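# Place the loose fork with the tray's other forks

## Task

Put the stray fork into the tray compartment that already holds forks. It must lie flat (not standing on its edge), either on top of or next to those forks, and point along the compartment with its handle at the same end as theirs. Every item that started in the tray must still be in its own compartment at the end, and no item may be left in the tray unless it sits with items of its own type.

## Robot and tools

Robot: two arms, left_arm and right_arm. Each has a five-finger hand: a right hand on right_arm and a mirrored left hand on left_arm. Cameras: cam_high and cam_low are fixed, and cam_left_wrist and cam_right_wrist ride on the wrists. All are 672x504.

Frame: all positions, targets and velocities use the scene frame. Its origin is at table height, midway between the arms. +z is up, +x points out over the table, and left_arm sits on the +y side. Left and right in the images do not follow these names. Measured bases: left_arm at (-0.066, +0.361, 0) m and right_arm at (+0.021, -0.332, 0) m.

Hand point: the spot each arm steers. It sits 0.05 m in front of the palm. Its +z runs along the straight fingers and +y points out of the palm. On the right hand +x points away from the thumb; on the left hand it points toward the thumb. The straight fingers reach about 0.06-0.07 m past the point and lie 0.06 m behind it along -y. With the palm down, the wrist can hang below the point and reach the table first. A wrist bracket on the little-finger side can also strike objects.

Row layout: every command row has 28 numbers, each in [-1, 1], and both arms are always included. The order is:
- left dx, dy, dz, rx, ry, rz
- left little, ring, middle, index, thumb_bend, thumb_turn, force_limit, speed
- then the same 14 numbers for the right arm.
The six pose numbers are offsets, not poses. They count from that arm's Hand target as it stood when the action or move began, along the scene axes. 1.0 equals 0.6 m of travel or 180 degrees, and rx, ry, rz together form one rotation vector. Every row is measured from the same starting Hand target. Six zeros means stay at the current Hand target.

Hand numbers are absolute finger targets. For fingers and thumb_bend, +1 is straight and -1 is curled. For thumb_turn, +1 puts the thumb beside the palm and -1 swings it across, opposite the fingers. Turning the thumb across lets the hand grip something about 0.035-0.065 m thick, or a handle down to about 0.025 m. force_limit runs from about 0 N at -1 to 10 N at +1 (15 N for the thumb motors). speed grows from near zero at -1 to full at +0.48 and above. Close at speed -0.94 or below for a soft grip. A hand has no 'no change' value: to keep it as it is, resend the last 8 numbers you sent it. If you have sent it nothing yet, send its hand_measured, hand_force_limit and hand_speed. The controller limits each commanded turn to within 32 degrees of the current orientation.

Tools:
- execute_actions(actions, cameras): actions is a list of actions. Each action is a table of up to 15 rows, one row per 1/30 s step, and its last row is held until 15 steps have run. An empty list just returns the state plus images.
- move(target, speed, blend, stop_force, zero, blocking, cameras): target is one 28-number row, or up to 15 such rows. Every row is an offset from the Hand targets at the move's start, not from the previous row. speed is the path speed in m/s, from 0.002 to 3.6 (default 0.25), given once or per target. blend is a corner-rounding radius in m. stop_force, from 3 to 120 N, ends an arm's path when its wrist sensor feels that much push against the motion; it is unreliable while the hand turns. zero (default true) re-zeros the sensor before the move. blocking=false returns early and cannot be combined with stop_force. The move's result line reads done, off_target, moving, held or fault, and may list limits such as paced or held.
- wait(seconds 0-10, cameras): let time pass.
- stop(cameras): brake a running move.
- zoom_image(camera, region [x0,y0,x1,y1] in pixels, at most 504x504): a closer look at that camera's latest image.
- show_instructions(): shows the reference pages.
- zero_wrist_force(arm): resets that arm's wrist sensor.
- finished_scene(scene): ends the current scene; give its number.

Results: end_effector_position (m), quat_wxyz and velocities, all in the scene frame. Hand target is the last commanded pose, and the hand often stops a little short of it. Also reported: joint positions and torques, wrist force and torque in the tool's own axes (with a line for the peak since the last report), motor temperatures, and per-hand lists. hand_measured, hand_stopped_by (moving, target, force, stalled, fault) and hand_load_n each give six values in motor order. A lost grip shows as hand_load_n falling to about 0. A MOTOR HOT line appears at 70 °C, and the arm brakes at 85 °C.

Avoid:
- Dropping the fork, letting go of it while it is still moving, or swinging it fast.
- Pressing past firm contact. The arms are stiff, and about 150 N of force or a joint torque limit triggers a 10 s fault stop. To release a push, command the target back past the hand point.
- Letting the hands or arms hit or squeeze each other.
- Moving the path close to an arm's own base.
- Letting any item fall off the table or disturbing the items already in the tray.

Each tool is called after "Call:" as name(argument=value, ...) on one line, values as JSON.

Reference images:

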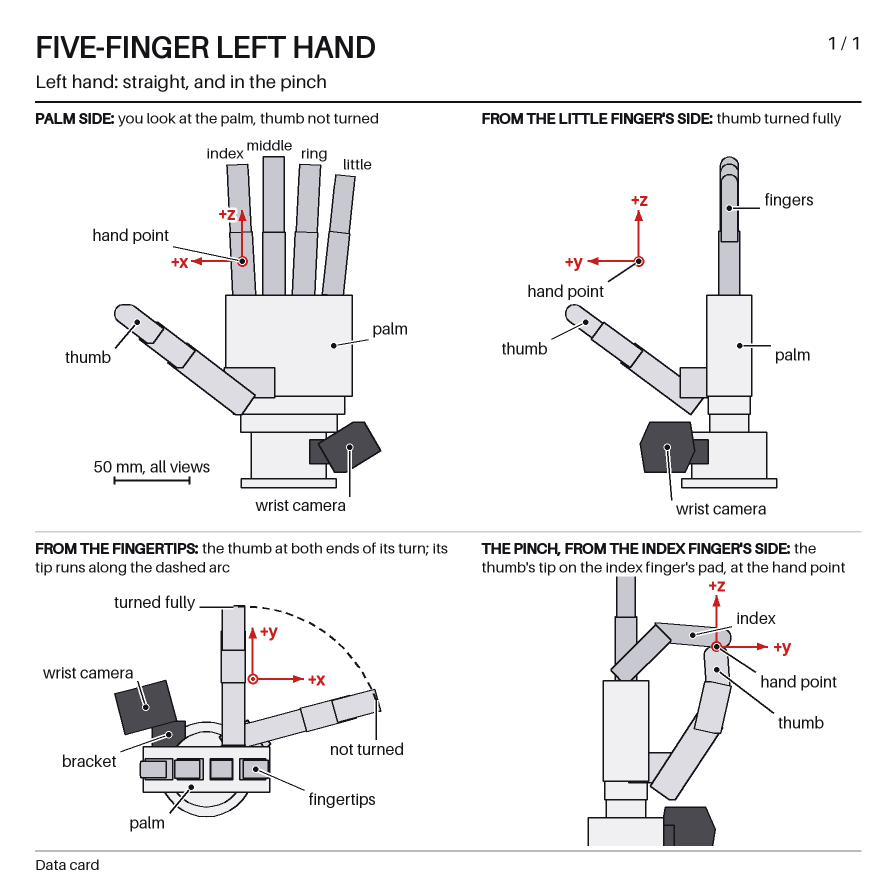

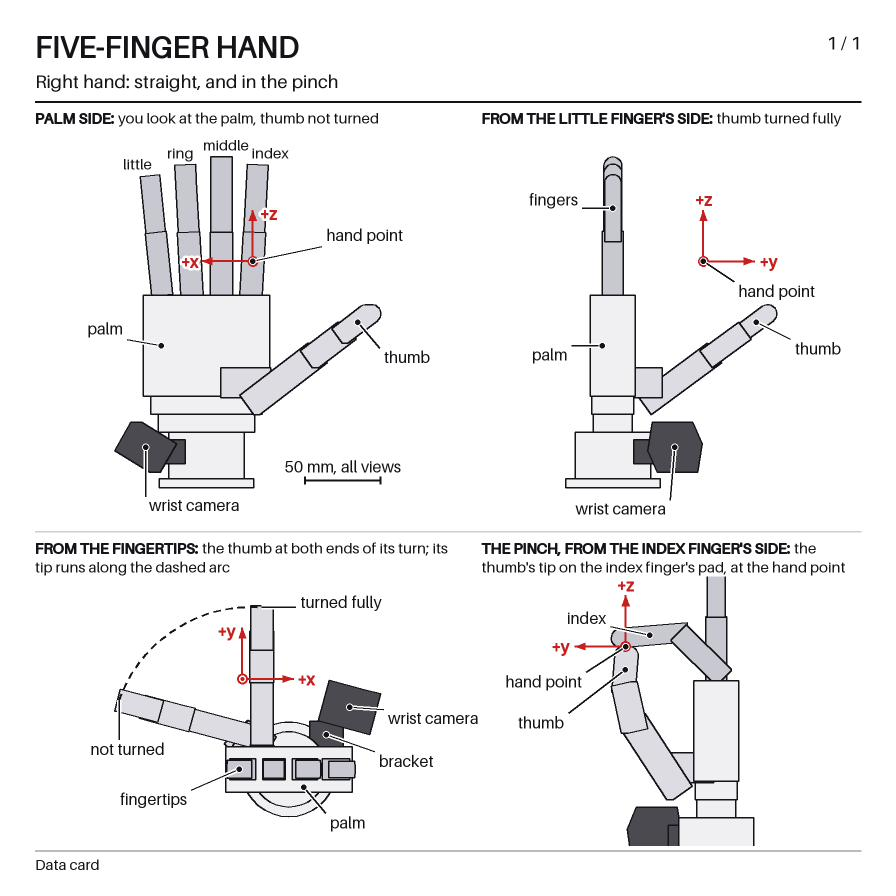

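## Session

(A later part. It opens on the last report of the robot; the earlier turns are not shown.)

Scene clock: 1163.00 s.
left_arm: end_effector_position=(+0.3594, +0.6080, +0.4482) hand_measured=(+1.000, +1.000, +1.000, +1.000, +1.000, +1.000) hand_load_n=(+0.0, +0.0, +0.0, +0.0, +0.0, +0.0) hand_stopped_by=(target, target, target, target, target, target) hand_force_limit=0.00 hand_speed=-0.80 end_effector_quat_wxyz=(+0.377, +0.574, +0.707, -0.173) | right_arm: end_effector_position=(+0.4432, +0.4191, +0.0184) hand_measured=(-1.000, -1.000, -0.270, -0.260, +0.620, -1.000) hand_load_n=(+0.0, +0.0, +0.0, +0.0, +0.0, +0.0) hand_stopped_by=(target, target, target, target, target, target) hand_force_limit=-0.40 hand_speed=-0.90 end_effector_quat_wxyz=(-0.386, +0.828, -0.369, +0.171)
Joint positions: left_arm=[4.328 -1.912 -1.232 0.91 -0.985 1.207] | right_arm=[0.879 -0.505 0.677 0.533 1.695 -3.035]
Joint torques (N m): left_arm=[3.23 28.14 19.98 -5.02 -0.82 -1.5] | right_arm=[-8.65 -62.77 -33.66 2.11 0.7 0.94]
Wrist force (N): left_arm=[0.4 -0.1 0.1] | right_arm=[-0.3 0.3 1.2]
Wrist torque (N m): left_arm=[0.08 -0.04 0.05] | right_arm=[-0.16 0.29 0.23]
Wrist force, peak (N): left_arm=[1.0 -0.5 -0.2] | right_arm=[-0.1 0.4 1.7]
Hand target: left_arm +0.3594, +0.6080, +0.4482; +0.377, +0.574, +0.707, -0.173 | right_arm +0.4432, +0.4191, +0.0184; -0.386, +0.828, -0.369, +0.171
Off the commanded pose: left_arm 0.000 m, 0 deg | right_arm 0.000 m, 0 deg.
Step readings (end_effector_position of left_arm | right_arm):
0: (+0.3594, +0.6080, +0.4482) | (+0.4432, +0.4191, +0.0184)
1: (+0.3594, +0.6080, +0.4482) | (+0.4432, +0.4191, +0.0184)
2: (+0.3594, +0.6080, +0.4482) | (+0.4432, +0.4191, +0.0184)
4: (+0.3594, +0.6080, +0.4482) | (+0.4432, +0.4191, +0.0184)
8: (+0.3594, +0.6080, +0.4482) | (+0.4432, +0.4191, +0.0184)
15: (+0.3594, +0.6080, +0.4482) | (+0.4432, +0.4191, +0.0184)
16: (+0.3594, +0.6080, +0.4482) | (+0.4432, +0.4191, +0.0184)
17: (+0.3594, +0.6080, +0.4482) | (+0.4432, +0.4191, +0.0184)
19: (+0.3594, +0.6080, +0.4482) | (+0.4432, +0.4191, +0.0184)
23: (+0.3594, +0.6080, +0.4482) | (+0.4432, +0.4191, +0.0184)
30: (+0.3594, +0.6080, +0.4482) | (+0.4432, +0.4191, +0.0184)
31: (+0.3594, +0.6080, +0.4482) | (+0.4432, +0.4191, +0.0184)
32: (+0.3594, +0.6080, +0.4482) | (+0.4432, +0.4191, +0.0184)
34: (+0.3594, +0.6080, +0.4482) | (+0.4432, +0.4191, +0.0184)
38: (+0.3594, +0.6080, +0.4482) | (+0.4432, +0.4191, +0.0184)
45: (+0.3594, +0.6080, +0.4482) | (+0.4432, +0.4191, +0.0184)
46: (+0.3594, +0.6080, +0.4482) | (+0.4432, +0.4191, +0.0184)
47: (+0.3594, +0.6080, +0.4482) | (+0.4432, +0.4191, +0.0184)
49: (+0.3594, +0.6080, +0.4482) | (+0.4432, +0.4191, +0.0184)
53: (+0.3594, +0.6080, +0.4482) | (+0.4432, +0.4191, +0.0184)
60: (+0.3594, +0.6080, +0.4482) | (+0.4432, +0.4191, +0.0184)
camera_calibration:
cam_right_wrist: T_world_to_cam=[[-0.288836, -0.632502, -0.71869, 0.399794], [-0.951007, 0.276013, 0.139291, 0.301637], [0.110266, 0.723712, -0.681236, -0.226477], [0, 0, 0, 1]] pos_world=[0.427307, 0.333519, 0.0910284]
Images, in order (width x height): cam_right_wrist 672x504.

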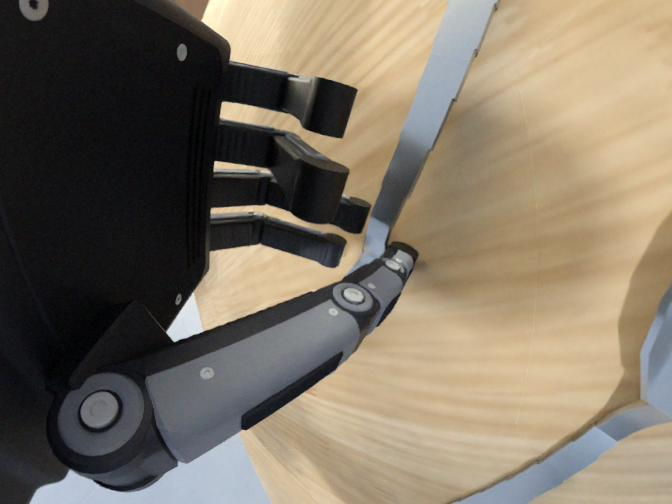

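Call:
execute_actions(actions=[[[0,0,0,0,0,0,1,1,1,1,1,1,0,-0.8,0,0,0,0,0,0,-1,-1,-0.27,-0.27,0.57,-1,-0.3,-0.9]],[[0,0,0,0,0,0,1,1,1,1,1,1,0,-0.8,0,0,0,0,0,0,-1,-1,-0.27,-0.27,0.57,-1,-0.3,-0.9]]], cameras=["cam_right_wrist"])

Call:
zoom_image(camera="cam_right_wrist", region=[280, 120, 480, 320])

Call:
execute_actions(actions=[[[0,0,0,0,0,0,1,1,1,1,1,1,0,-0.8,0,0,0,0,0,0,-1,-1,-0.27,-0.27,0.52,-1,-0.3,-0.9]],[[0,0,0,0,0,0,1,1,1,1,1,1,0,-0.8,0,0,0,0,0,0,-1,-1,-0.27,-0.27,0.52,-1,-0.3,-0.9]]], cameras=["cam_right_wrist"])

Call:
zoom_image(camera="cam_right_wrist", region=[280, 120, 480, 320])

Scene clock: 1183.37 s.
left_arm: end_effector_position=(+0.3594, +0.6080, +0.4482) hand_measured=(+1.000, +1.000, +1.000, +1.000, +1.000, +1.000) hand_load_n=(+0.0, +0.0, +0.0, +0.0, +0.0, +0.0) hand_stopped_by=(target, target, target, target, target, target) hand_force_limit=0.00 hand_speed=-0.80 end_effector_quat_wxyz=(+0.377, +0.574, +0.707, -0.173) | right_arm: end_effector_position=(+0.4432, +0.4191, +0.0184) hand_measured=(-1.000, -1.000, -0.270, -0.270, +0.570, -1.000) hand_load_n=(+0.0, +0.0, +0.0, +0.0, +0.5, +0.0) hand_stopped_by=(target, target, target, target, target, target) hand_force_limit=-0.30 hand_speed=-0.90 end_effector_quat_wxyz=(-0.386, +0.828, -0.369, +0.171)
Joint positions: left_arm=[4.328 -1.912 -1.232 0.91 -0.985 1.207] | right_arm=[0.879 -0.505 0.677 0.533 1.695 -3.035]
Joint torques (N m): left_arm=[2.74 28.07 19.41 -5.14 -0.67 -1.74] | right_arm=[-9.16 -62.58 -33.34 1.64 -0.16 0.9]
Wrist force (N): left_arm=[0.9 -0.3 -0.2] | right_arm=[-0.1 0.1 1.2]
Wrist torque (N m): left_arm=[0.06 -0.12 0.10] | right_arm=[-0.17 0.25 0.24]
Wrist force, peak (N): left_arm=[1.1 -0.1 0.4] | right_arm=[0.1 0.8 1.5]
Hand target: left_arm +0.3594, +0.6080, +0.4482; +0.377, +0.574, +0.707, -0.173 | right_arm +0.4432, +0.4191, +0.0184; -0.386, +0.828, -0.369, +0.171
Off the commanded pose: left_arm 0.000 m, 0 deg | right_arm 0.000 m, 0 deg.
Step readings (end_effector_position of left_arm | right_arm):
0: (+0.3594, +0.6080, +0.4482) | (+0.4432, +0.4191, +0.0184)
1: (+0.3594, +0.6080, +0.4482) | (+0.4432, +0.4191, +0.0184)
2: (+0.3594, +0.6080, +0.4482) | (+0.4432, +0.4191, +0.0184)
4: (+0.3594, +0.6080, +0.4482) | (+0.4432, +0.4191, +0.0184)
8: (+0.3594, +0.6080, +0.4482) | (+0.4432, +0.4191, +0.0184)
15: (+0.3594, +0.6080, +0.4482) | (+0.4432, +0.4191, +0.0184)
16: (+0.3594, +0.6080, +0.4482) | (+0.4432, +0.4191, +0.0184)
17: (+0.3594, +0.6080, +0.4482) | (+0.4432, +0.4191, +0.0184)
19: (+0.3594, +0.6080, +0.4482) | (+0.4432, +0.4191, +0.0184)
23: (+0.3594, +0.6080, +0.4482) | (+0.4432, +0.4191, +0.0184)
30: (+0.3594, +0.6080, +0.4482) | (+0.4432, +0.4191, +0.0184)
camera_calibration:
cam_right_wrist: T_world_to_cam=[[-0.288836, -0.632502, -0.71869, 0.399794], [-0.951007, 0.276013, 0.139291, 0.301637], [0.110266, 0.723712, -0.681236, -0.226477], [0, 0, 0, 1]] pos_world=[0.427307, 0.333519, 0.0910284]
Images, in order (width x height): cam_right_wrist 672x504.

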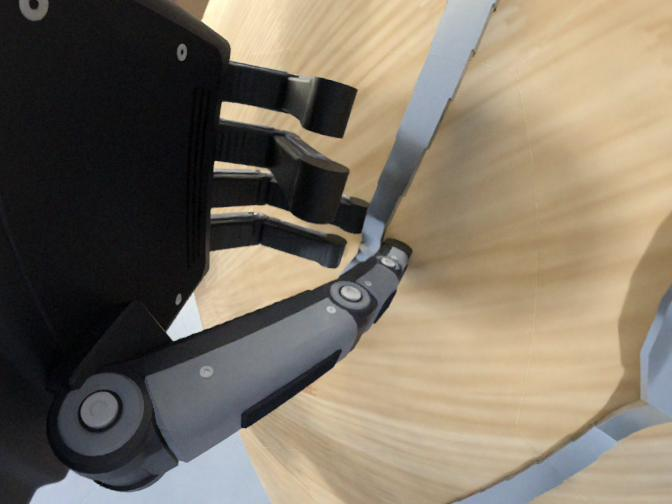

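Scaled by 2.520 from the camera's 672x504 image, which has a finer 960x720 frame.

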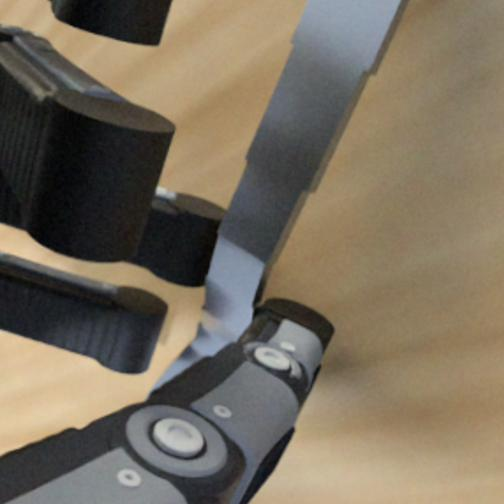

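Scene clock: 1184.57 s.
left_arm: end_effector_position=(+0.3594, +0.6080, +0.4482) hand_measured=(+1.000, +1.000, +1.000, +1.000, +1.000, +1.000) hand_load_n=(+0.0, +0.0, -0.5, +0.0, +0.0, +0.0) hand_stopped_by=(target, target, target, target, target, target) hand_force_limit=0.00 hand_speed=-0.80 end_effector_quat_wxyz=(+0.377, +0.574, +0.707, -0.173) | right_arm: end_effector_position=(+0.4432, +0.4191, +0.0184) hand_measured=(-1.000, -1.000, -0.270, -0.270, +0.520, -1.000) hand_load_n=(-0.5, +0.0, +0.0, +0.0, +0.0, +0.0) hand_stopped_by=(target, target, target, target, target, target) hand_force_limit=-0.30 hand_speed=-0.90 end_effector_quat_wxyz=(-0.386, +0.828, -0.369, +0.171)
Joint positions: left_arm=[4.328 -1.912 -1.232 0.91 -0.985 1.207] | right_arm=[0.879 -0.505 0.677 0.533 1.695 -3.035]
Joint torques (N m): left_arm=[3.03 27.76 19.67 -5.08 -0.56 -1.71] | right_arm=[-9.42 -62.86 -33.69 1.56 -0.43 0.67]
Wrist force (N): left_arm=[0.5 -0.2 -0.2] | right_arm=[-0.2 0.1 1.1]
Wrist torque (N m): left_arm=[0.06 -0.06 0.07] | right_arm=[-0.18 0.27 0.23]
Wrist force, peak (N): left_arm=[0.8 -0.3 0.1] | right_arm=[0.0 0.3 1.5]
Hand target: left_arm +0.3594, +0.6080, +0.4482; +0.377, +0.574, +0.707, -0.173 | right_arm +0.4432, +0.4191, +0.0184; -0.386, +0.828, -0.369, +0.171
Off the commanded pose: left_arm 0.000 m, 0 deg | right_arm 0.000 m, 0 deg.
Step readings (end_effector_position of left_arm | right_arm):
0: (+0.3594, +0.6080, +0.4482) | (+0.4432, +0.4191, +0.0184)
1: (+0.3594, +0.6080, +0.4482) | (+0.4432, +0.4191, +0.0184)
2: (+0.3594, +0.6080, +0.4482) | (+0.4432, +0.4191, +0.0184)
4: (+0.3594, +0.6080, +0.4482) | (+0.4432, +0.4191, +0.0184)
8: (+0.3594, +0.6080, +0.4482) | (+0.4432, +0.4191, +0.0184)
15: (+0.3594, +0.6080, +0.4482) | (+0.4432, +0.4191, +0.0184)
16: (+0.3594, +0.6080, +0.4482) | (+0.4432, +0.4191, +0.0184)
17: (+0.3594, +0.6080, +0.4482) | (+0.4432, +0.4191, +0.0184)
19: (+0.3594, +0.6080, +0.4482) | (+0.4432, +0.4191, +0.0184)
23: (+0.3594, +0.6080, +0.4482) | (+0.4432, +0.4191, +0.0184)
30: (+0.3594, +0.6080, +0.4482) | (+0.4432, +0.4191, +0.0184)
camera_calibration:
cam_right_wrist: T_world_to_cam=[[-0.288836, -0.632502, -0.71869, 0.399794], [-0.951007, 0.276013, 0.139291, 0.301637], [0.110266, 0.723712, -0.681236, -0.226477], [0, 0, 0, 1]] pos_world=[0.427307, 0.333519, 0.0910284]
Images, in order (width x height): cam_right_wrist 672x504.

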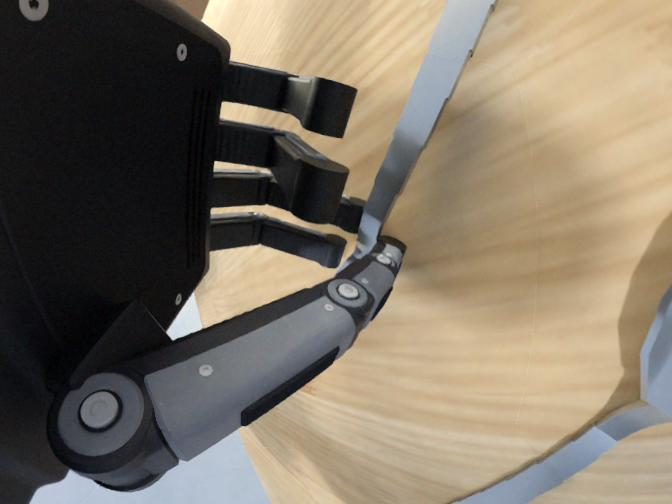

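Scaled by 2.520 from the camera's 672x504 image, which has a finer 960x720 frame.

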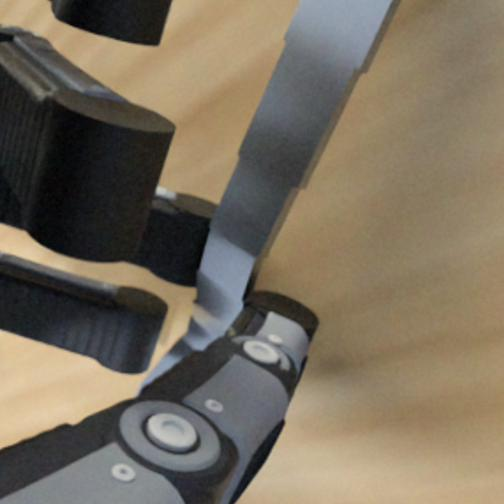

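Call:
execute_actions(actions=[[[0,0,0,0,0,0,1,1,1,1,1,1,0,-0.8,0,0,0,0,0,0,-1,-1,-0.275,-0.28,0.48,-1,-0.2,-0.9]],[[0,0,0,0,0,0,1,1,1,1,1,1,0,-0.8,0,0,0,0,0,0,-1,-1,-0.275,-0.28,0.48,-1,-0.2,-0.9]]], cameras=["cam_right_wrist"])

Call:
zoom_image(camera="cam_right_wrist", region=[280, 120, 480, 320])

Call:
execute_actions(actions=[[[0,0,0,0,0,0,1,1,1,1,1,1,0,-0.8,0,0,0,0,0,0,-1,-1,-0.28,-0.29,0.44,-1,-0.2,-0.9]],[[0,0,0,0,0,0,1,1,1,1,1,1,0,-0.8,0,0,0,0,0,0,-1,-1,-0.28,-0.29,0.44,-1,-0.2,-0.9]]], cameras=["cam_right_wrist"])

Call:
zoom_image(camera="cam_right_wrist", region=[280, 120, 480, 320])

Scene clock: 1199.90 s.
left_arm: end_effector_position=(+0.3594, +0.6080, +0.4482) hand_measured=(+1.000, +1.000, +1.000, +1.000, +1.000, +1.000) hand_load_n=(+0.0, +0.0, +0.0, +0.0, +0.0, +0.0) hand_stopped_by=(target, target, target, target, target, target) hand_force_limit=0.00 hand_speed=-0.80 end_effector_quat_wxyz=(+0.377, +0.574, +0.707, -0.173) | right_arm: end_effector_position=(+0.4432, +0.4191, +0.0184) hand_measured=(-1.000, -1.000, -0.274, -0.280, +0.492, -1.000) hand_load_n=(+0.5, +0.0, +4.0, +0.0, +6.0, +1.0) hand_stopped_by=(target, target, force, target, force, target) hand_force_limit=-0.20 hand_speed=-0.90 end_effector_quat_wxyz=(-0.386, +0.828, -0.369, +0.171)
Joint positions: left_arm=[4.328 -1.912 -1.232 0.91 -0.985 1.207] | right_arm=[0.879 -0.505 0.677 0.533 1.695 -3.035]
Joint torques (N m): left_arm=[2.36 28.69 20.12 -5.16 -0.79 -1.6] | right_arm=[-9.34 -62.37 -34.18 0.95 -1.19 0.61]
Wrist force (N): left_arm=[0.5 -0.2 -0.2] | right_arm=[-0.5 -0.3 1.2]
Wrist torque (N m): left_arm=[0.07 -0.08 0.07] | right_arm=[-0.23 0.31 0.19]
Wrist force, peak (N): left_arm=[1.0 -0.1 -0.1] | right_arm=[-0.1 0.5 1.9]
Hand target: left_arm +0.3594, +0.6080, +0.4482; +0.377, +0.574, +0.707, -0.173 | right_arm +0.4432, +0.4191, +0.0184; -0.386, +0.828, -0.369, +0.171
Off the commanded pose: left_arm 0.000 m, 0 deg | right_arm 0.000 m, 0 deg.
Step readings (end_effector_position of left_arm | right_arm):
0: (+0.3594, +0.6080, +0.4482) | (+0.4432, +0.4191, +0.0184)
1: (+0.3594, +0.6080, +0.4482) | (+0.4432, +0.4191, +0.0184)
2: (+0.3594, +0.6080, +0.4482) | (+0.4432, +0.4191, +0.0184)
4: (+0.3594, +0.6080, +0.4482) | (+0.4432, +0.4191, +0.0184)
8: (+0.3594, +0.6080, +0.4482) | (+0.4432, +0.4191, +0.0184)
15: (+0.3594, +0.6080, +0.4482) | (+0.4432, +0.4191, +0.0184)
16: (+0.3594, +0.6080, +0.4482) | (+0.4432, +0.4191, +0.0184)
17: (+0.3594, +0.6080, +0.4482) | (+0.4432, +0.4191, +0.0184)
19: (+0.3594, +0.6080, +0.4482) | (+0.4432, +0.4191, +0.0184)
23: (+0.3594, +0.6080, +0.4482) | (+0.4432, +0.4191, +0.0184)
30: (+0.3594, +0.6080, +0.4482) | (+0.4432, +0.4191, +0.0184)
camera_calibration:
cam_right_wrist: T_world_to_cam=[[-0.288836, -0.632502, -0.71869, 0.399794], [-0.951007, 0.276013, 0.139291, 0.301637], [0.110266, 0.723712, -0.681236, -0.226477], [0, 0, 0, 1]] pos_world=[0.427307, 0.333519, 0.0910284]
Images, in order (width x height): cam_right_wrist 672x504.

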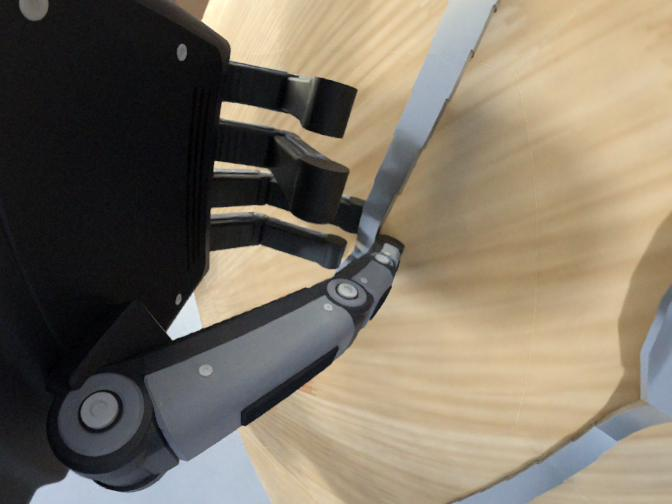

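Scaled by 2.520 from the camera's 672x504 image, which has a finer 960x720 frame.

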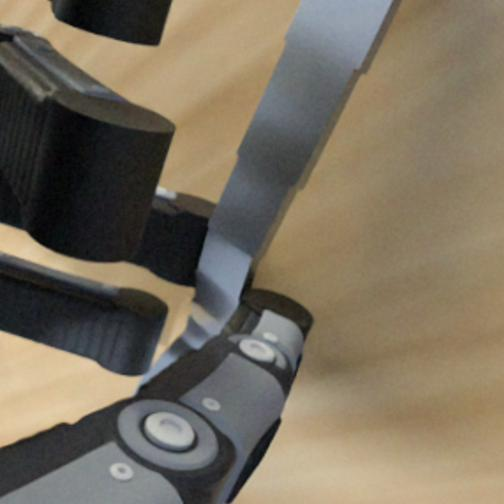

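Scene clock: 1201.10 s.
left_arm: end_effector_position=(+0.3594, +0.6080, +0.4482) hand_measured=(+1.000, +1.000, +1.000, +1.000, +1.000, +1.000) hand_load_n=(+0.0, +0.0, +0.0, +0.0, +0.0, +0.0) hand_stopped_by=(target, target, target, target, target, target) hand_force_limit=0.00 hand_speed=-0.80 end_effector_quat_wxyz=(+0.377, +0.574, +0.707, -0.173) | right_arm: end_effector_position=(+0.4432, +0.4191, +0.0184) hand_measured=(-1.000, -1.000, -0.274, -0.290, +0.492, -1.000) hand_load_n=(+0.0, +0.0, +4.0, +0.0, +6.0, +1.0) hand_stopped_by=(target, target, force, target, force, target) hand_force_limit=-0.20 hand_speed=-0.90 end_effector_quat_wxyz=(-0.386, +0.828, -0.369, +0.171)
Joint positions: left_arm=[4.328 -1.912 -1.232 0.91 -0.985 1.207] | right_arm=[0.879 -0.505 0.677 0.533 1.695 -3.035]
Joint torques (N m): left_arm=[3.47 27.77 19 -5.19 -0.65 -1.54] | right_arm=[-9.05 -62.8 -33.09 0.9 -1.38 0.6]
Wrist force (N): left_arm=[0.7 -0.1 -0.1] | right_arm=[0.0 -0.2 1.2]
Wrist torque (N m): left_arm=[0.08 -0.10 0.08] | right_arm=[-0.20 0.25 0.23]
Wrist force, peak (N): left_arm=[1.0 -0.2 0.1] | right_arm=[-0.1 -0.2 1.5]
Hand target: left_arm +0.3594, +0.6080, +0.4482; +0.377, +0.574, +0.707, -0.173 | right_arm +0.4432, +0.4191, +0.0184; -0.386, +0.828, -0.369, +0.171
Off the commanded pose: left_arm 0.000 m, 0 deg | right_arm 0.000 m, 0 deg.
Step readings (end_effector_position of left_arm | right_arm):
0: (+0.3594, +0.6080, +0.4482) | (+0.4432, +0.4191, +0.0184)
1: (+0.3594, +0.6080, +0.4482) | (+0.4432, +0.4191, +0.0184)
2: (+0.3594, +0.6080, +0.4482) | (+0.4432, +0.4191, +0.0184)
4: (+0.3594, +0.6080, +0.4482) | (+0.4432, +0.4191, +0.0184)
8: (+0.3594, +0.6080, +0.4482) | (+0.4432, +0.4191, +0.0184)
15: (+0.3594, +0.6080, +0.4482) | (+0.4432, +0.4191, +0.0184)
16: (+0.3594, +0.6080, +0.4482) | (+0.4432, +0.4191, +0.0184)
17: (+0.3594, +0.6080, +0.4482) | (+0.4432, +0.4191, +0.0184)
19: (+0.3594, +0.6080, +0.4482) | (+0.4432, +0.4191, +0.0184)
23: (+0.3594, +0.6080, +0.4482) | (+0.4432, +0.4191, +0.0184)
30: (+0.3594, +0.6080, +0.4482) | (+0.4432, +0.4191, +0.0184)
camera_calibration:
cam_right_wrist: T_world_to_cam=[[-0.288836, -0.632502, -0.71869, 0.399794], [-0.951007, 0.276013, 0.139291, 0.301637], [0.110266, 0.723712, -0.681236, -0.226477], [0, 0, 0, 1]] pos_world=[0.427307, 0.333519, 0.0910284]
Images, in order (width x height): cam_right_wrist 672x504.

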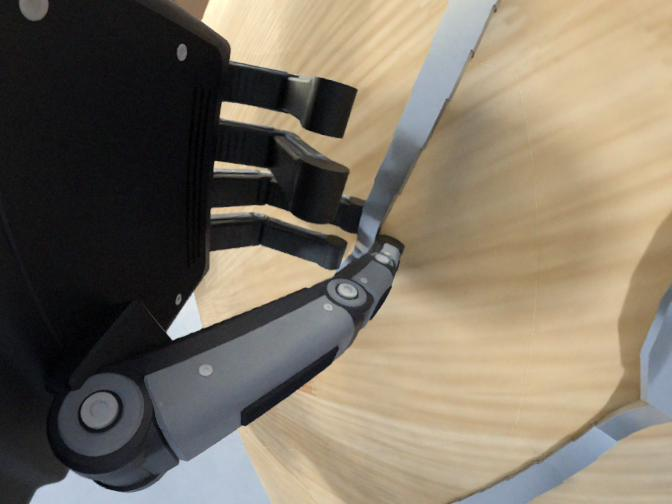

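Scaled by 2.520 from the camera's 672x504 image, which has a finer 960x720 frame.

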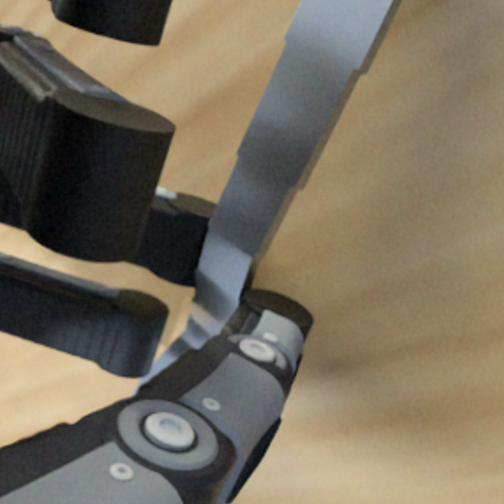

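Call:
execute_actions(actions=[[[0,0,0,0,0,0,1,1,1,1,1,1,0,-0.8,0,0,0,0,0,0,-1,-1,-0.31,-0.32,0.43,-1,0.1,-0.9]],[[0,0,0,0,0,0,1,1,1,1,1,1,0,-0.8,0,0,0,0,0,0,-1,-1,-0.31,-0.32,0.43,-1,0.1,-0.9]]], cameras=["cam_right_wrist"])

Call:
zoom_image(camera="cam_right_wrist", region=[280, 120, 480, 320])

Scene clock: 1214.70 s.
left_arm: end_effector_position=(+0.3594, +0.6080, +0.4482) hand_measured=(+1.000, +1.000, +1.000, +1.000, +1.000, +1.000) hand_load_n=(+0.0, +0.0, +0.5, +0.0, +0.0, +0.0) hand_stopped_by=(target, target, target, target, target, target) hand_force_limit=0.00 hand_speed=-0.80 end_effector_quat_wxyz=(+0.377, +0.574, +0.707, -0.173) | right_arm: end_effector_position=(+0.4432, +0.4191, +0.0184) hand_measured=(-1.000, -1.000, -0.280, -0.320, +0.488, -1.000) hand_load_n=(+0.0, +0.0, +6.5, +0.0, +8.5, +2.5) hand_stopped_by=(target, target, force, target, force, target) hand_force_limit=0.10 hand_speed=-0.90 end_effector_quat_wxyz=(-0.386, +0.828, -0.369, +0.171)
Joint positions: left_arm=[4.328 -1.912 -1.232 0.91 -0.985 1.207] | right_arm=[0.879 -0.505 0.677 0.533 1.695 -3.035]
Joint torques (N m): left_arm=[2.08 28.59 19.38 -5.1 -0.68 -1.68] | right_arm=[-9.21 -63.68 -32.97 0.56 -2.16 0.23]
Wrist force (N): left_arm=[0.5 -0.2 0.1] | right_arm=[-0.2 0.4 1.6]
Wrist torque (N m): left_arm=[0.06 -0.05 0.07] | right_arm=[-0.17 0.27 0.24]
Wrist force, peak (N): left_arm=[1.0 -0.2 0.0] | right_arm=[0.1 0.7 2.0]
Hand target: left_arm +0.3594, +0.6080, +0.4482; +0.377, +0.574, +0.707, -0.173 | right_arm +0.4432, +0.4191, +0.0184; -0.386, +0.828, -0.369, +0.171
Off the commanded pose: left_arm 0.000 m, 0 deg | right_arm 0.000 m, 0 deg.
Step readings (end_effector_position of left_arm | right_arm):
0: (+0.3594, +0.6080, +0.4482) | (+0.4432, +0.4191, +0.0184)
1: (+0.3594, +0.6080, +0.4482) | (+0.4432, +0.4191, +0.0184)
2: (+0.3594, +0.6080, +0.4482) | (+0.4432, +0.4191, +0.0184)
4: (+0.3594, +0.6080, +0.4482) | (+0.4432, +0.4191, +0.0184)
8: (+0.3594, +0.6080, +0.4482) | (+0.4432, +0.4191, +0.0184)
15: (+0.3594, +0.6080, +0.4482) | (+0.4432, +0.4191, +0.0184)
16: (+0.3594, +0.6080, +0.4482) | (+0.4432, +0.4191, +0.0184)
17: (+0.3594, +0.6080, +0.4482) | (+0.4432, +0.4191, +0.0184)
19: (+0.3594, +0.6080, +0.4482) | (+0.4432, +0.4191, +0.0184)
23: (+0.3594, +0.6080, +0.4482) | (+0.4432, +0.4191, +0.0184)
30: (+0.3594, +0.6080, +0.4482) | (+0.4432, +0.4191, +0.0184)
camera_calibration:
cam_right_wrist: T_world_to_cam=[[-0.288836, -0.632502, -0.71869, 0.399794], [-0.951007, 0.276013, 0.139291, 0.301637], [0.110266, 0.723712, -0.681236, -0.226477], [0, 0, 0, 1]] pos_world=[0.427307, 0.333519, 0.0910284]
Images, in order (width x height): cam_right_wrist 672x504.

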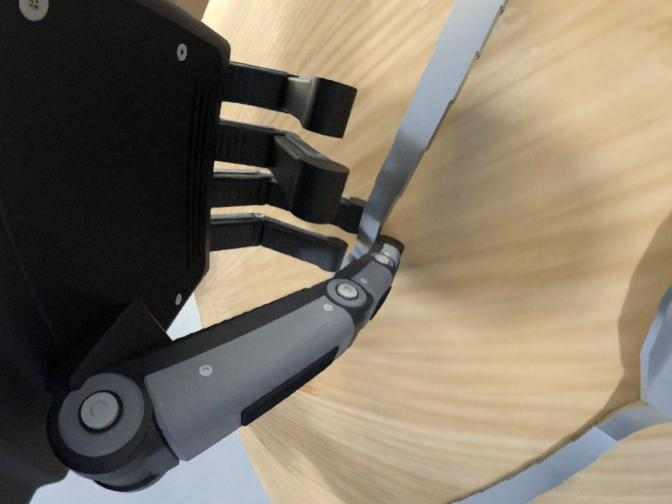

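Scaled by 2.520 from the camera's 672x504 image, which has a finer 960x720 frame.

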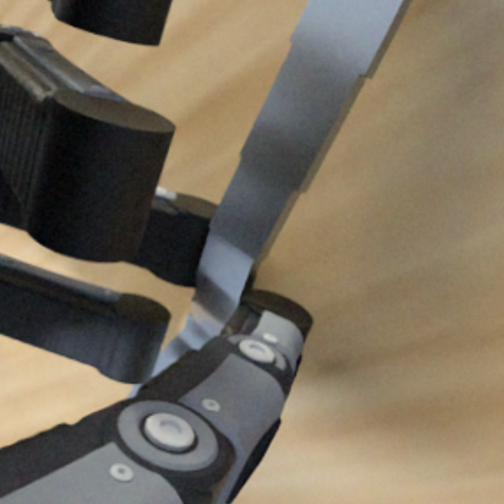

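Call:
execute_actions(actions=[[[0,0,0,0,0,0,1,1,1,1,1,1,0,-0.8,0,0,0,0,0,0,-1,-1,-0.31,-0.42,0.43,-1,0.1,-0.85]],[[0,0,0,0,0,0,1,1,1,1,1,1,0,-0.8,0,0,0,0,0,0,-1,-1,-0.31,-0.42,0.43,-1,0.1,-0.85]]], cameras=[])

Call:
move(target=[0,0,0,0,0,0,1,1,1,1,1,1,0,-0.8,0,0,0.04,0,0,0,-1,-1,-0.31,-0.42,0.43,-1,0.1,-0.85], speed=0.02, cameras=["cam_right_wrist"])

Call:
zoom_image(camera="cam_right_wrist", region=[280, 80, 520, 320])

Scene clock: 1230.63 s.
left_arm: end_effector_position=(+0.3594, +0.6080, +0.4482) hand_measured=(+1.000, +1.000, +1.000, +1.000, +1.000, +1.000) hand_load_n=(+0.0, +0.0, +0.0, +0.0, +0.0, +0.0) hand_stopped_by=(target, target, target, target, target, target) hand_force_limit=0.00 hand_speed=-0.80 end_effector_quat_wxyz=(+0.377, +0.574, +0.707, -0.173) | right_arm: end_effector_position=(+0.4432, +0.4191, +0.0184) hand_measured=(-1.000, -1.000, -0.280, -0.420, +0.488, -1.000) hand_load_n=(+0.0, +0.0, +7.0, +0.0, +8.0, +2.5) hand_stopped_by=(target, target, force, target, force, target) hand_force_limit=0.10 hand_speed=-0.85 end_effector_quat_wxyz=(-0.386, +0.828, -0.369, +0.171)
Joint positions: left_arm=[4.328 -1.912 -1.232 0.91 -0.985 1.207] | right_arm=[0.879 -0.505 0.677 0.533 1.695 -3.035]
Joint torques (N m): left_arm=[3.2 28.68 18.88 -5.06 -0.63 -1.81] | right_arm=[-9.53 -62.29 -33.47 0.09 -2.46 0.25]
Wrist force (N): left_arm=[0.5 -0.1 0.1] | right_arm=[0.0 0.5 1.8]
Wrist torque (N m): left_arm=[0.07 -0.06 0.06] | right_arm=[-0.17 0.24 0.25]
Wrist force, peak (N): left_arm=[1.0 -0.2 -0.3] | right_arm=[0.2 0.3 2.0]
Hand target: left_arm +0.3594, +0.6080, +0.4482; +0.377, +0.574, +0.707, -0.173 | right_arm +0.4432, +0.4191, +0.0184; -0.386, +0.828, -0.369, +0.171
Off the commanded pose: left_arm 0.000 m, 0 deg | right_arm 0.000 m, 0 deg.
Step readings (end_effector_position of left_arm | right_arm):
0: (+0.3594, +0.6080, +0.4482) | (+0.4432, +0.4191, +0.0184)
1: (+0.3594, +0.6080, +0.4482) | (+0.4432, +0.4191, +0.0184)
2: (+0.3594, +0.6080, +0.4482) | (+0.4432, +0.4191, +0.0184)
4: (+0.3594, +0.6080, +0.4482) | (+0.4432, +0.4191, +0.0184)
8: (+0.3594, +0.6080, +0.4482) | (+0.4432, +0.4191, +0.0184)
15: (+0.3594, +0.6080, +0.4482) | (+0.4432, +0.4191, +0.0184)
16: (+0.3594, +0.6080, +0.4482) | (+0.4432, +0.4191, +0.0184)
17: (+0.3594, +0.6080, +0.4482) | (+0.4432, +0.4191, +0.0184)
19: (+0.3594, +0.6080, +0.4482) | (+0.4432, +0.4191, +0.0184)
23: (+0.3594, +0.6080, +0.4482) | (+0.4432, +0.4191, +0.0184)
30: (+0.3594, +0.6080, +0.4482) | (+0.4432, +0.4191, +0.0184)
No camera images: "cameras" was empty.

Scene clock: 1232.10 s.
left_arm: end_effector_position=(+0.3594, +0.6080, +0.4482) hand_measured=(+1.000, +1.000, +1.000, +1.000, +1.000, +1.000) hand_load_n=(+0.0, +0.0, +0.0, +0.0, +0.0, +0.0) hand_stopped_by=(target, target, target, target, target, target) hand_force_limit=0.00 hand_speed=-0.80 end_effector_quat_wxyz=(+0.377, +0.574, +0.707, -0.173) | right_arm: end_effector_position=(+0.4432, +0.4191, +0.0426) hand_measured=(-1.000, -1.000, -0.280, -0.420, +0.488, -1.000) hand_load_n=(+0.0, +0.0, +6.5, +0.0, +8.5, +2.5) hand_stopped_by=(target, target, force, target, force, target) hand_force_limit=0.10 hand_speed=-0.85 end_effector_quat_wxyz=(-0.386, +0.828, -0.369, +0.171)
Joint positions: left_arm=[4.328 -1.912 -1.232 0.91 -0.985 1.207] | right_arm=[0.879 -0.519 0.641 0.582 1.695 -3.035]
Joint torques (N m): left_arm=[2.37 27.95 19.26 -5.05 -0.68 -1.7] | right_arm=[-9.02 -52.06 -17.71 -1.21 -2.34 -0.07]
Wrist force (N): left_arm=[0.8 0.0 0.0] | right_arm=[0.1 0.5 1.5]
Wrist torque (N m): left_arm=[0.09 -0.10 0.08] | right_arm=[-0.16 0.21 0.27]
Wrist force, peak (N): left_arm=[0.9 -0.4 0.1] | right_arm=[-0.2 1.0 2.0]
Hand target: left_arm +0.3594, +0.6080, +0.4482; +0.377, +0.574, +0.707, -0.173 | right_arm +0.4432, +0.4191, +0.0424; -0.386, +0.828, -0.369, +0.171
Off the commanded pose: left_arm 0.000 m, 0 deg | right_arm 0.000 m, 0 deg.
move: done
camera_calibration:
cam_right_wrist: T_world_to_cam=[[-0.288722, -0.632411, -0.718816, 0.417122], [-0.951031, 0.275987, 0.139182, 0.298297], [0.110364, 0.723801, -0.681126, -0.210076], [0, 0, 0, 1]] pos_world=[0.427307, 0.333519, 0.115228]
Images, in order (width x height): cam_right_wrist 672x504.

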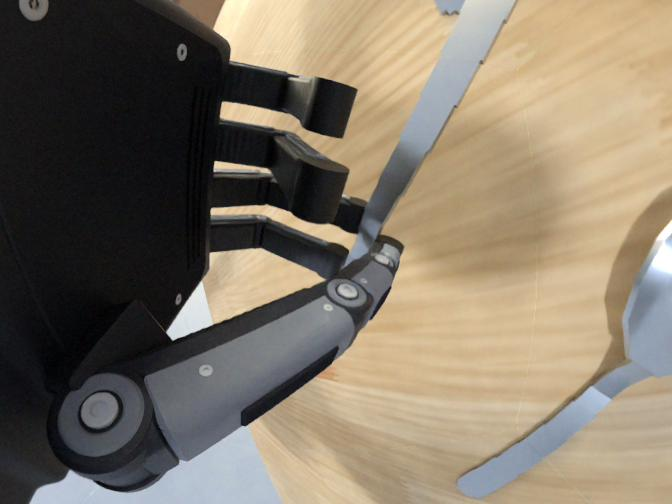

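Scaled by 2.100 from the camera's 672x504 image, which has a finer 960x720 frame.

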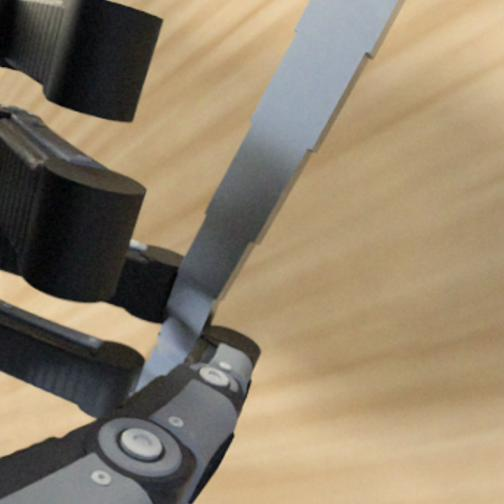

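Call:
move(target=[0,0,0,0,0,0,1,1,1,1,1,1,0,-0.8,0,0,0.12,0,0,0,-1,-1,-0.31,-0.42,0.43,-1,0.1,-0.85], speed=0.04, cameras=["cam_right_wrist", "cam_low"])

Call:
zoom_image(camera="cam_right_wrist", region=[280, 80, 520, 320])

Call:
zoom_image(camera="cam_low", region=[280, 180, 440, 300])

Scene clock: 1243.83 s.
left_arm: end_effector_position=(+0.3594, +0.6080, +0.4482) hand_measured=(+1.000, +1.000, +1.000, +1.000, +1.000, +1.000) hand_load_n=(+0.0, +0.0, +0.0, +0.0, +0.0, +0.0) hand_stopped_by=(target, target, target, target, target, target) hand_force_limit=0.00 hand_speed=-0.80 end_effector_quat_wxyz=(+0.377, +0.574, +0.707, -0.173) | right_arm: end_effector_position=(+0.4432, +0.4191, +0.1145) hand_measured=(-1.000, -1.000, -0.280, -0.420, +0.488, -1.000) hand_load_n=(+0.0, +0.0, +6.5, +0.0, +8.5, +2.5) hand_stopped_by=(target, target, force, target, force, target) hand_force_limit=0.10 hand_speed=-0.85 end_effector_quat_wxyz=(-0.387, +0.828, -0.369, +0.171) end_effector_velocity=(+0.000, +0.000, -0.002) end_effector_angular_velocity=(+0.000, -0.001, +0.000)
Joint positions: left_arm=[4.328 -1.912 -1.232 0.91 -0.985 1.207] | right_arm=[0.879 -0.53 0.479 0.755 1.695 -3.035]
Joint velocities: left_arm=[within noise] | right_arm=[0 0 0.006 -0.006 0.001 0]
Joint torques (N m): left_arm=[1.98 28.96 18.47 -5.15 -0.52 -2.02] | right_arm=[-9.33 -49.45 -9.58 -1.63 -2.02 -1.04]
Wrist force (N): left_arm=[0.6 -0.1 0.2] | right_arm=[0.0 0.8 1.9]
Wrist torque (N m): left_arm=[0.06 -0.06 0.06] | right_arm=[-0.16 0.21 0.26]
Wrist force, peak (N): left_arm=[0.9 -0.6 -0.1] | right_arm=[0.2 1.5 2.1]
Hand target: left_arm +0.3594, +0.6080, +0.4482; +0.377, +0.574, +0.707, -0.173 | right_arm +0.4432, +0.4191, +0.1144; -0.386, +0.828, -0.369, +0.171
Off the commanded pose: left_arm 0.000 m, 0 deg | right_arm 0.000 m, 0 deg.
move: done
camera_calibration:
cam_right_wrist: T_world_to_cam=[[-0.288725, -0.632432, -0.718796, 0.468873], [-0.951041, 0.275918, 0.139247, 0.288277], [0.110265, 0.723809, -0.681134, -0.161134], [0, 0, 0, 1]] pos_world=[0.427306, 0.333619, 0.187128]
Images, in order (width x height): cam_low 672x504, cam_right_wrist 672x504.

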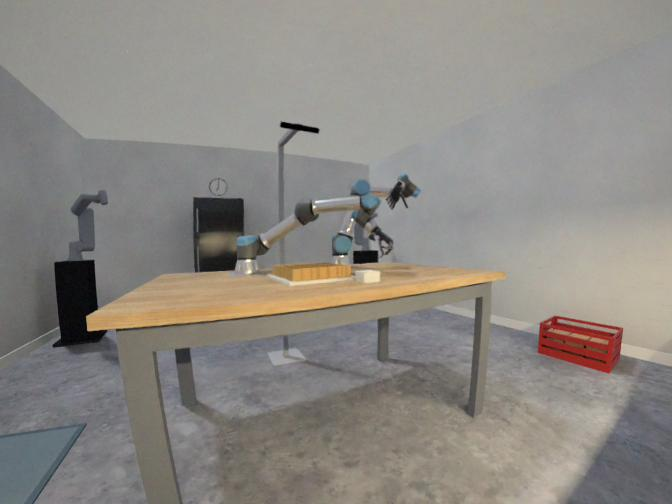

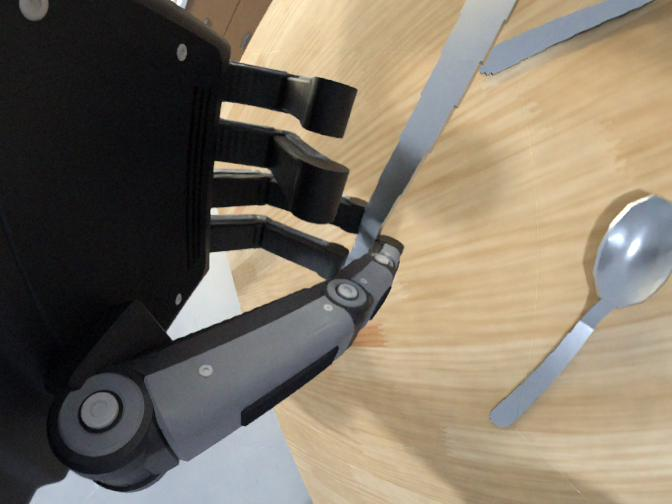

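Scaled by 2.100 from the camera's 672x504 image, which has a finer 960x720 frame.

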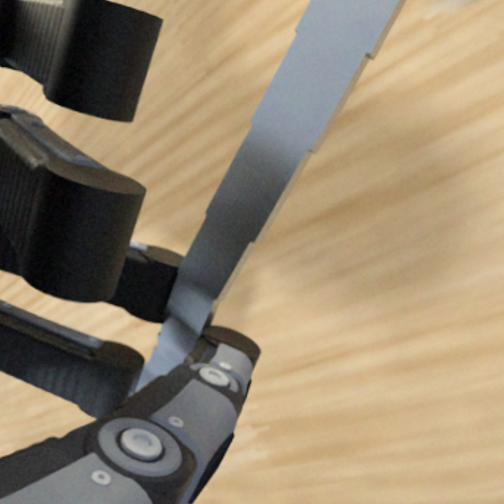

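Scaled by 3.150 from the camera's 672x504 image, which has a finer 960x720 frame.

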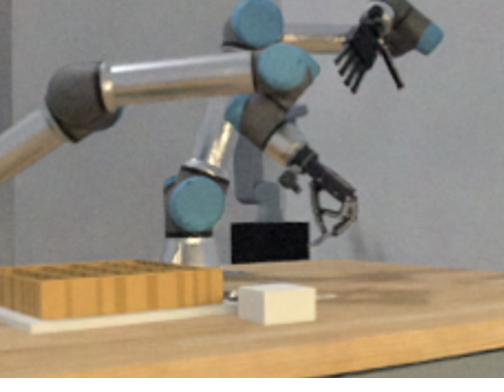

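Call:
move(target=[[0,0,0,0,0,0,1,1,1,1,1,1,0,-0.8,0,-0.05,0.21,0,0,0,-1,-1,-0.31,-0.42,0.43,-1,0.1,-0.85],[0,0,0,0,0,0,1,1,1,1,1,1,0,-0.8,-0.072,-0.845,0.21,0,0,0.267,-1,-1,-0.31,-0.42,0.43,-1,0.1,-0.85]], speed=[0.1,0.14], blend=0.03, cameras=["cam_right_wrist", "cam_high"])

Scene clock: 1266.63 s.
left_arm: end_effector_position=(+0.3594, +0.6080, +0.4482) hand_measured=(+1.000, +1.000, +1.000, +1.000, +1.000, +1.000) hand_load_n=(+0.0, +0.0, +0.0, +0.0, +0.0, +0.5) hand_stopped_by=(target, target, target, target, target, target) hand_force_limit=0.00 hand_speed=-0.80 end_effector_quat_wxyz=(+0.377, +0.574, +0.707, -0.173) | right_arm: end_effector_position=(+0.4000, -0.0879, +0.2403) hand_measured=(-1.000, -1.000, -0.280, -0.420, +0.488, -1.000) hand_load_n=(+0.0, +0.0, +6.5, +0.0, +8.5, +2.5) hand_stopped_by=(target, target, force, target, force, target) hand_force_limit=0.10 hand_speed=-0.85 end_effector_quat_wxyz=(-0.423, +0.906, +0.000, -0.001)
Joint positions: left_arm=[4.328 -1.912 -1.232 0.91 -0.985 1.207] | right_arm=[-0.122 -1.264 1.611 1.352 0.705 -4.878]
Joint torques (N m): left_arm=[2.08 28.91 19.04 -4.96 -0.71 -2.06] | right_arm=[-4.63 -36.18 -30.26 4.59 -4.34 -1.71]
Wrist force (N): left_arm=[0.6 -0.3 -0.3] | right_arm=[0.4 0.8 2.0]
Wrist torque (N m): left_arm=[0.05 -0.09 0.08] | right_arm=[-0.14 0.15 0.22]
Wrist force, peak (N): left_arm=[1.1 0.1 -0.2] | right_arm=[-0.2 1.9 2.4]
Hand target: left_arm +0.3594, +0.6080, +0.4482; +0.377, +0.574, +0.707, -0.173 | right_arm +0.4000, -0.0879, +0.2404; -0.423, +0.906, +0.000, -0.001
Off the commanded pose: left_arm 0.000 m, 0 deg | right_arm 0.000 m, 0 deg.
move: done
camera_calibration:
cam_right_wrist: T_world_to_cam=[[0.277481, -0.637567, -0.718688, -0.000789191], [-0.840875, -0.522995, 0.139305, 0.255323], [-0.464686, 0.565672, -0.681235, 0.512397], [0, 0, 0, 1]] pos_world=[0.453018, -0.15682, 0.312928]
Images, in order (width x height): cam_high 672x504, cam_right_wrist 672x504.

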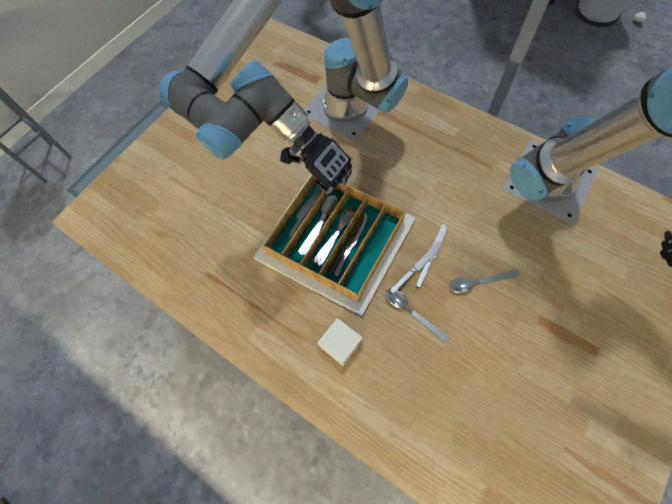

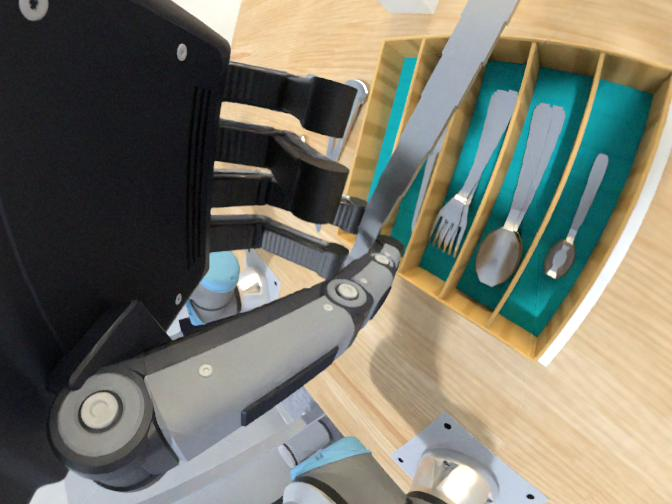

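Call:
zoom_image(camera="cam_right_wrist", region=[340, 20, 620, 300])

Scaled by 1.800 from the camera's 672x504 image, which has a finer 960x720 frame.

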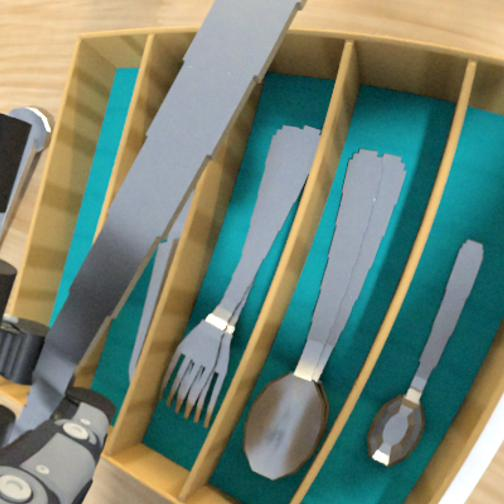

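Call:
move(target=[0,0,0,0,0,0,1,1,1,1,1,1,0,-0.8,-0.0017,0.0405,-0.1167,0,0,0.0445,-1,-1,-0.31,-0.42,0.43,-1,0.1,-0.85], speed=0.1, cameras=["cam_right_wrist"])

Call:
zoom_image(camera="cam_right_wrist", region=[340, 20, 620, 300])

Scene clock: 1371.47 s.
left_arm: end_effector_position=(+0.3594, +0.6080, +0.4482) hand_measured=(+1.000, +1.000, +1.000, +1.000, +1.000, +1.000) hand_load_n=(+0.0, +0.0, +0.0, +0.0, +0.0, +0.0) hand_stopped_by=(target, target, target, target, target, target) hand_force_limit=0.00 hand_speed=-0.80 end_effector_quat_wxyz=(+0.377, +0.574, +0.707, -0.173) | right_arm: end_effector_position=(+0.3989, -0.0636, +0.1704) hand_measured=(-1.000, -1.000, -0.280, -0.420, +0.488, -1.000) hand_load_n=(+0.0, +0.0, +6.5, +0.0, +8.5, +2.5) hand_stopped_by=(target, target, force, target, force, target) hand_force_limit=0.10 hand_speed=-0.85 end_effector_quat_wxyz=(-0.422, +0.904, +0.064, -0.030)
Joint positions: left_arm=[4.328 -1.912 -1.232 0.91 -0.985 1.207] | right_arm=[-0.046 -1.132 1.637 1.266 0.715 -4.974]
Joint torques (N m): left_arm=[0.9 29.13 18.59 -5.11 -0.65 -2.09] | right_arm=[-12.43 -30.46 -29.25 4.28 -3.12 0.53]
Wrist force (N): left_arm=[0.7 0.0 -0.1] | right_arm=[0.3 0.5 1.9]
Wrist torque (N m): left_arm=[0.10 -0.10 0.08] | right_arm=[-0.17 0.15 0.11]
Wrist force, peak (N): left_arm=[1.0 -0.2 -0.4] | right_arm=[0.9 1.3 3.0]
Hand target: left_arm +0.3594, +0.6080, +0.4482; +0.377, +0.574, +0.707, -0.173 | right_arm +0.3990, -0.0636, +0.1704; -0.422, +0.904, +0.064, -0.030
Off the commanded pose: left_arm 0.000 m, 0 deg | right_arm 0.000 m, 0 deg.
move: done
camera_calibration:
cam_right_wrist: T_world_to_cam=[[0.363562, -0.592781, -0.718633, -0.0667531], [-0.759738, -0.635087, 0.139509, 0.237309], [-0.539093, 0.495253, -0.681252, 0.475752], [0, 0, 0, 1]] pos_world=[0.461036, -0.124475, 0.243029]
Images, in order (width x height): cam_right_wrist 672x504.

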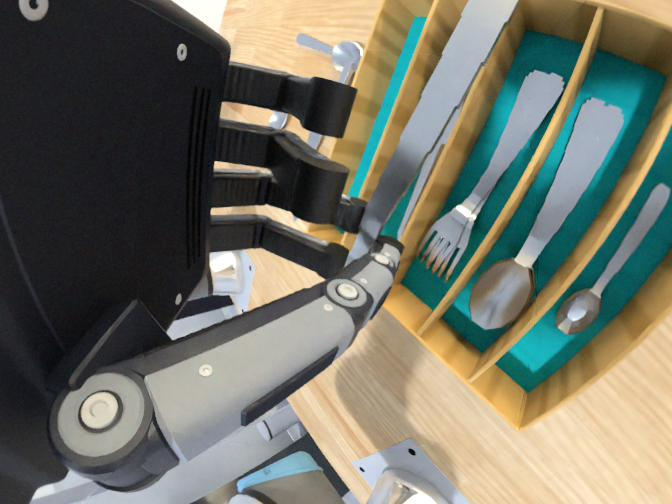

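Scaled by 1.800 from the camera's 672x504 image, which has a finer 960x720 frame.

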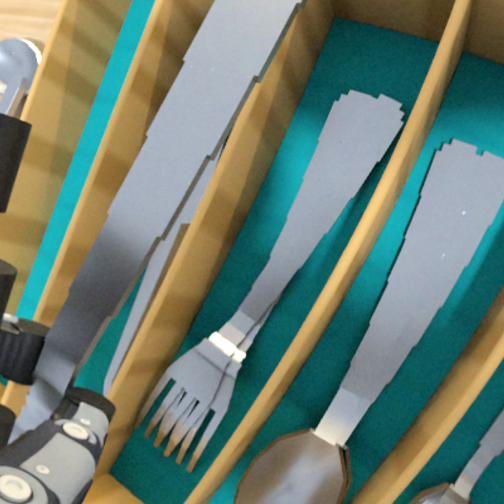

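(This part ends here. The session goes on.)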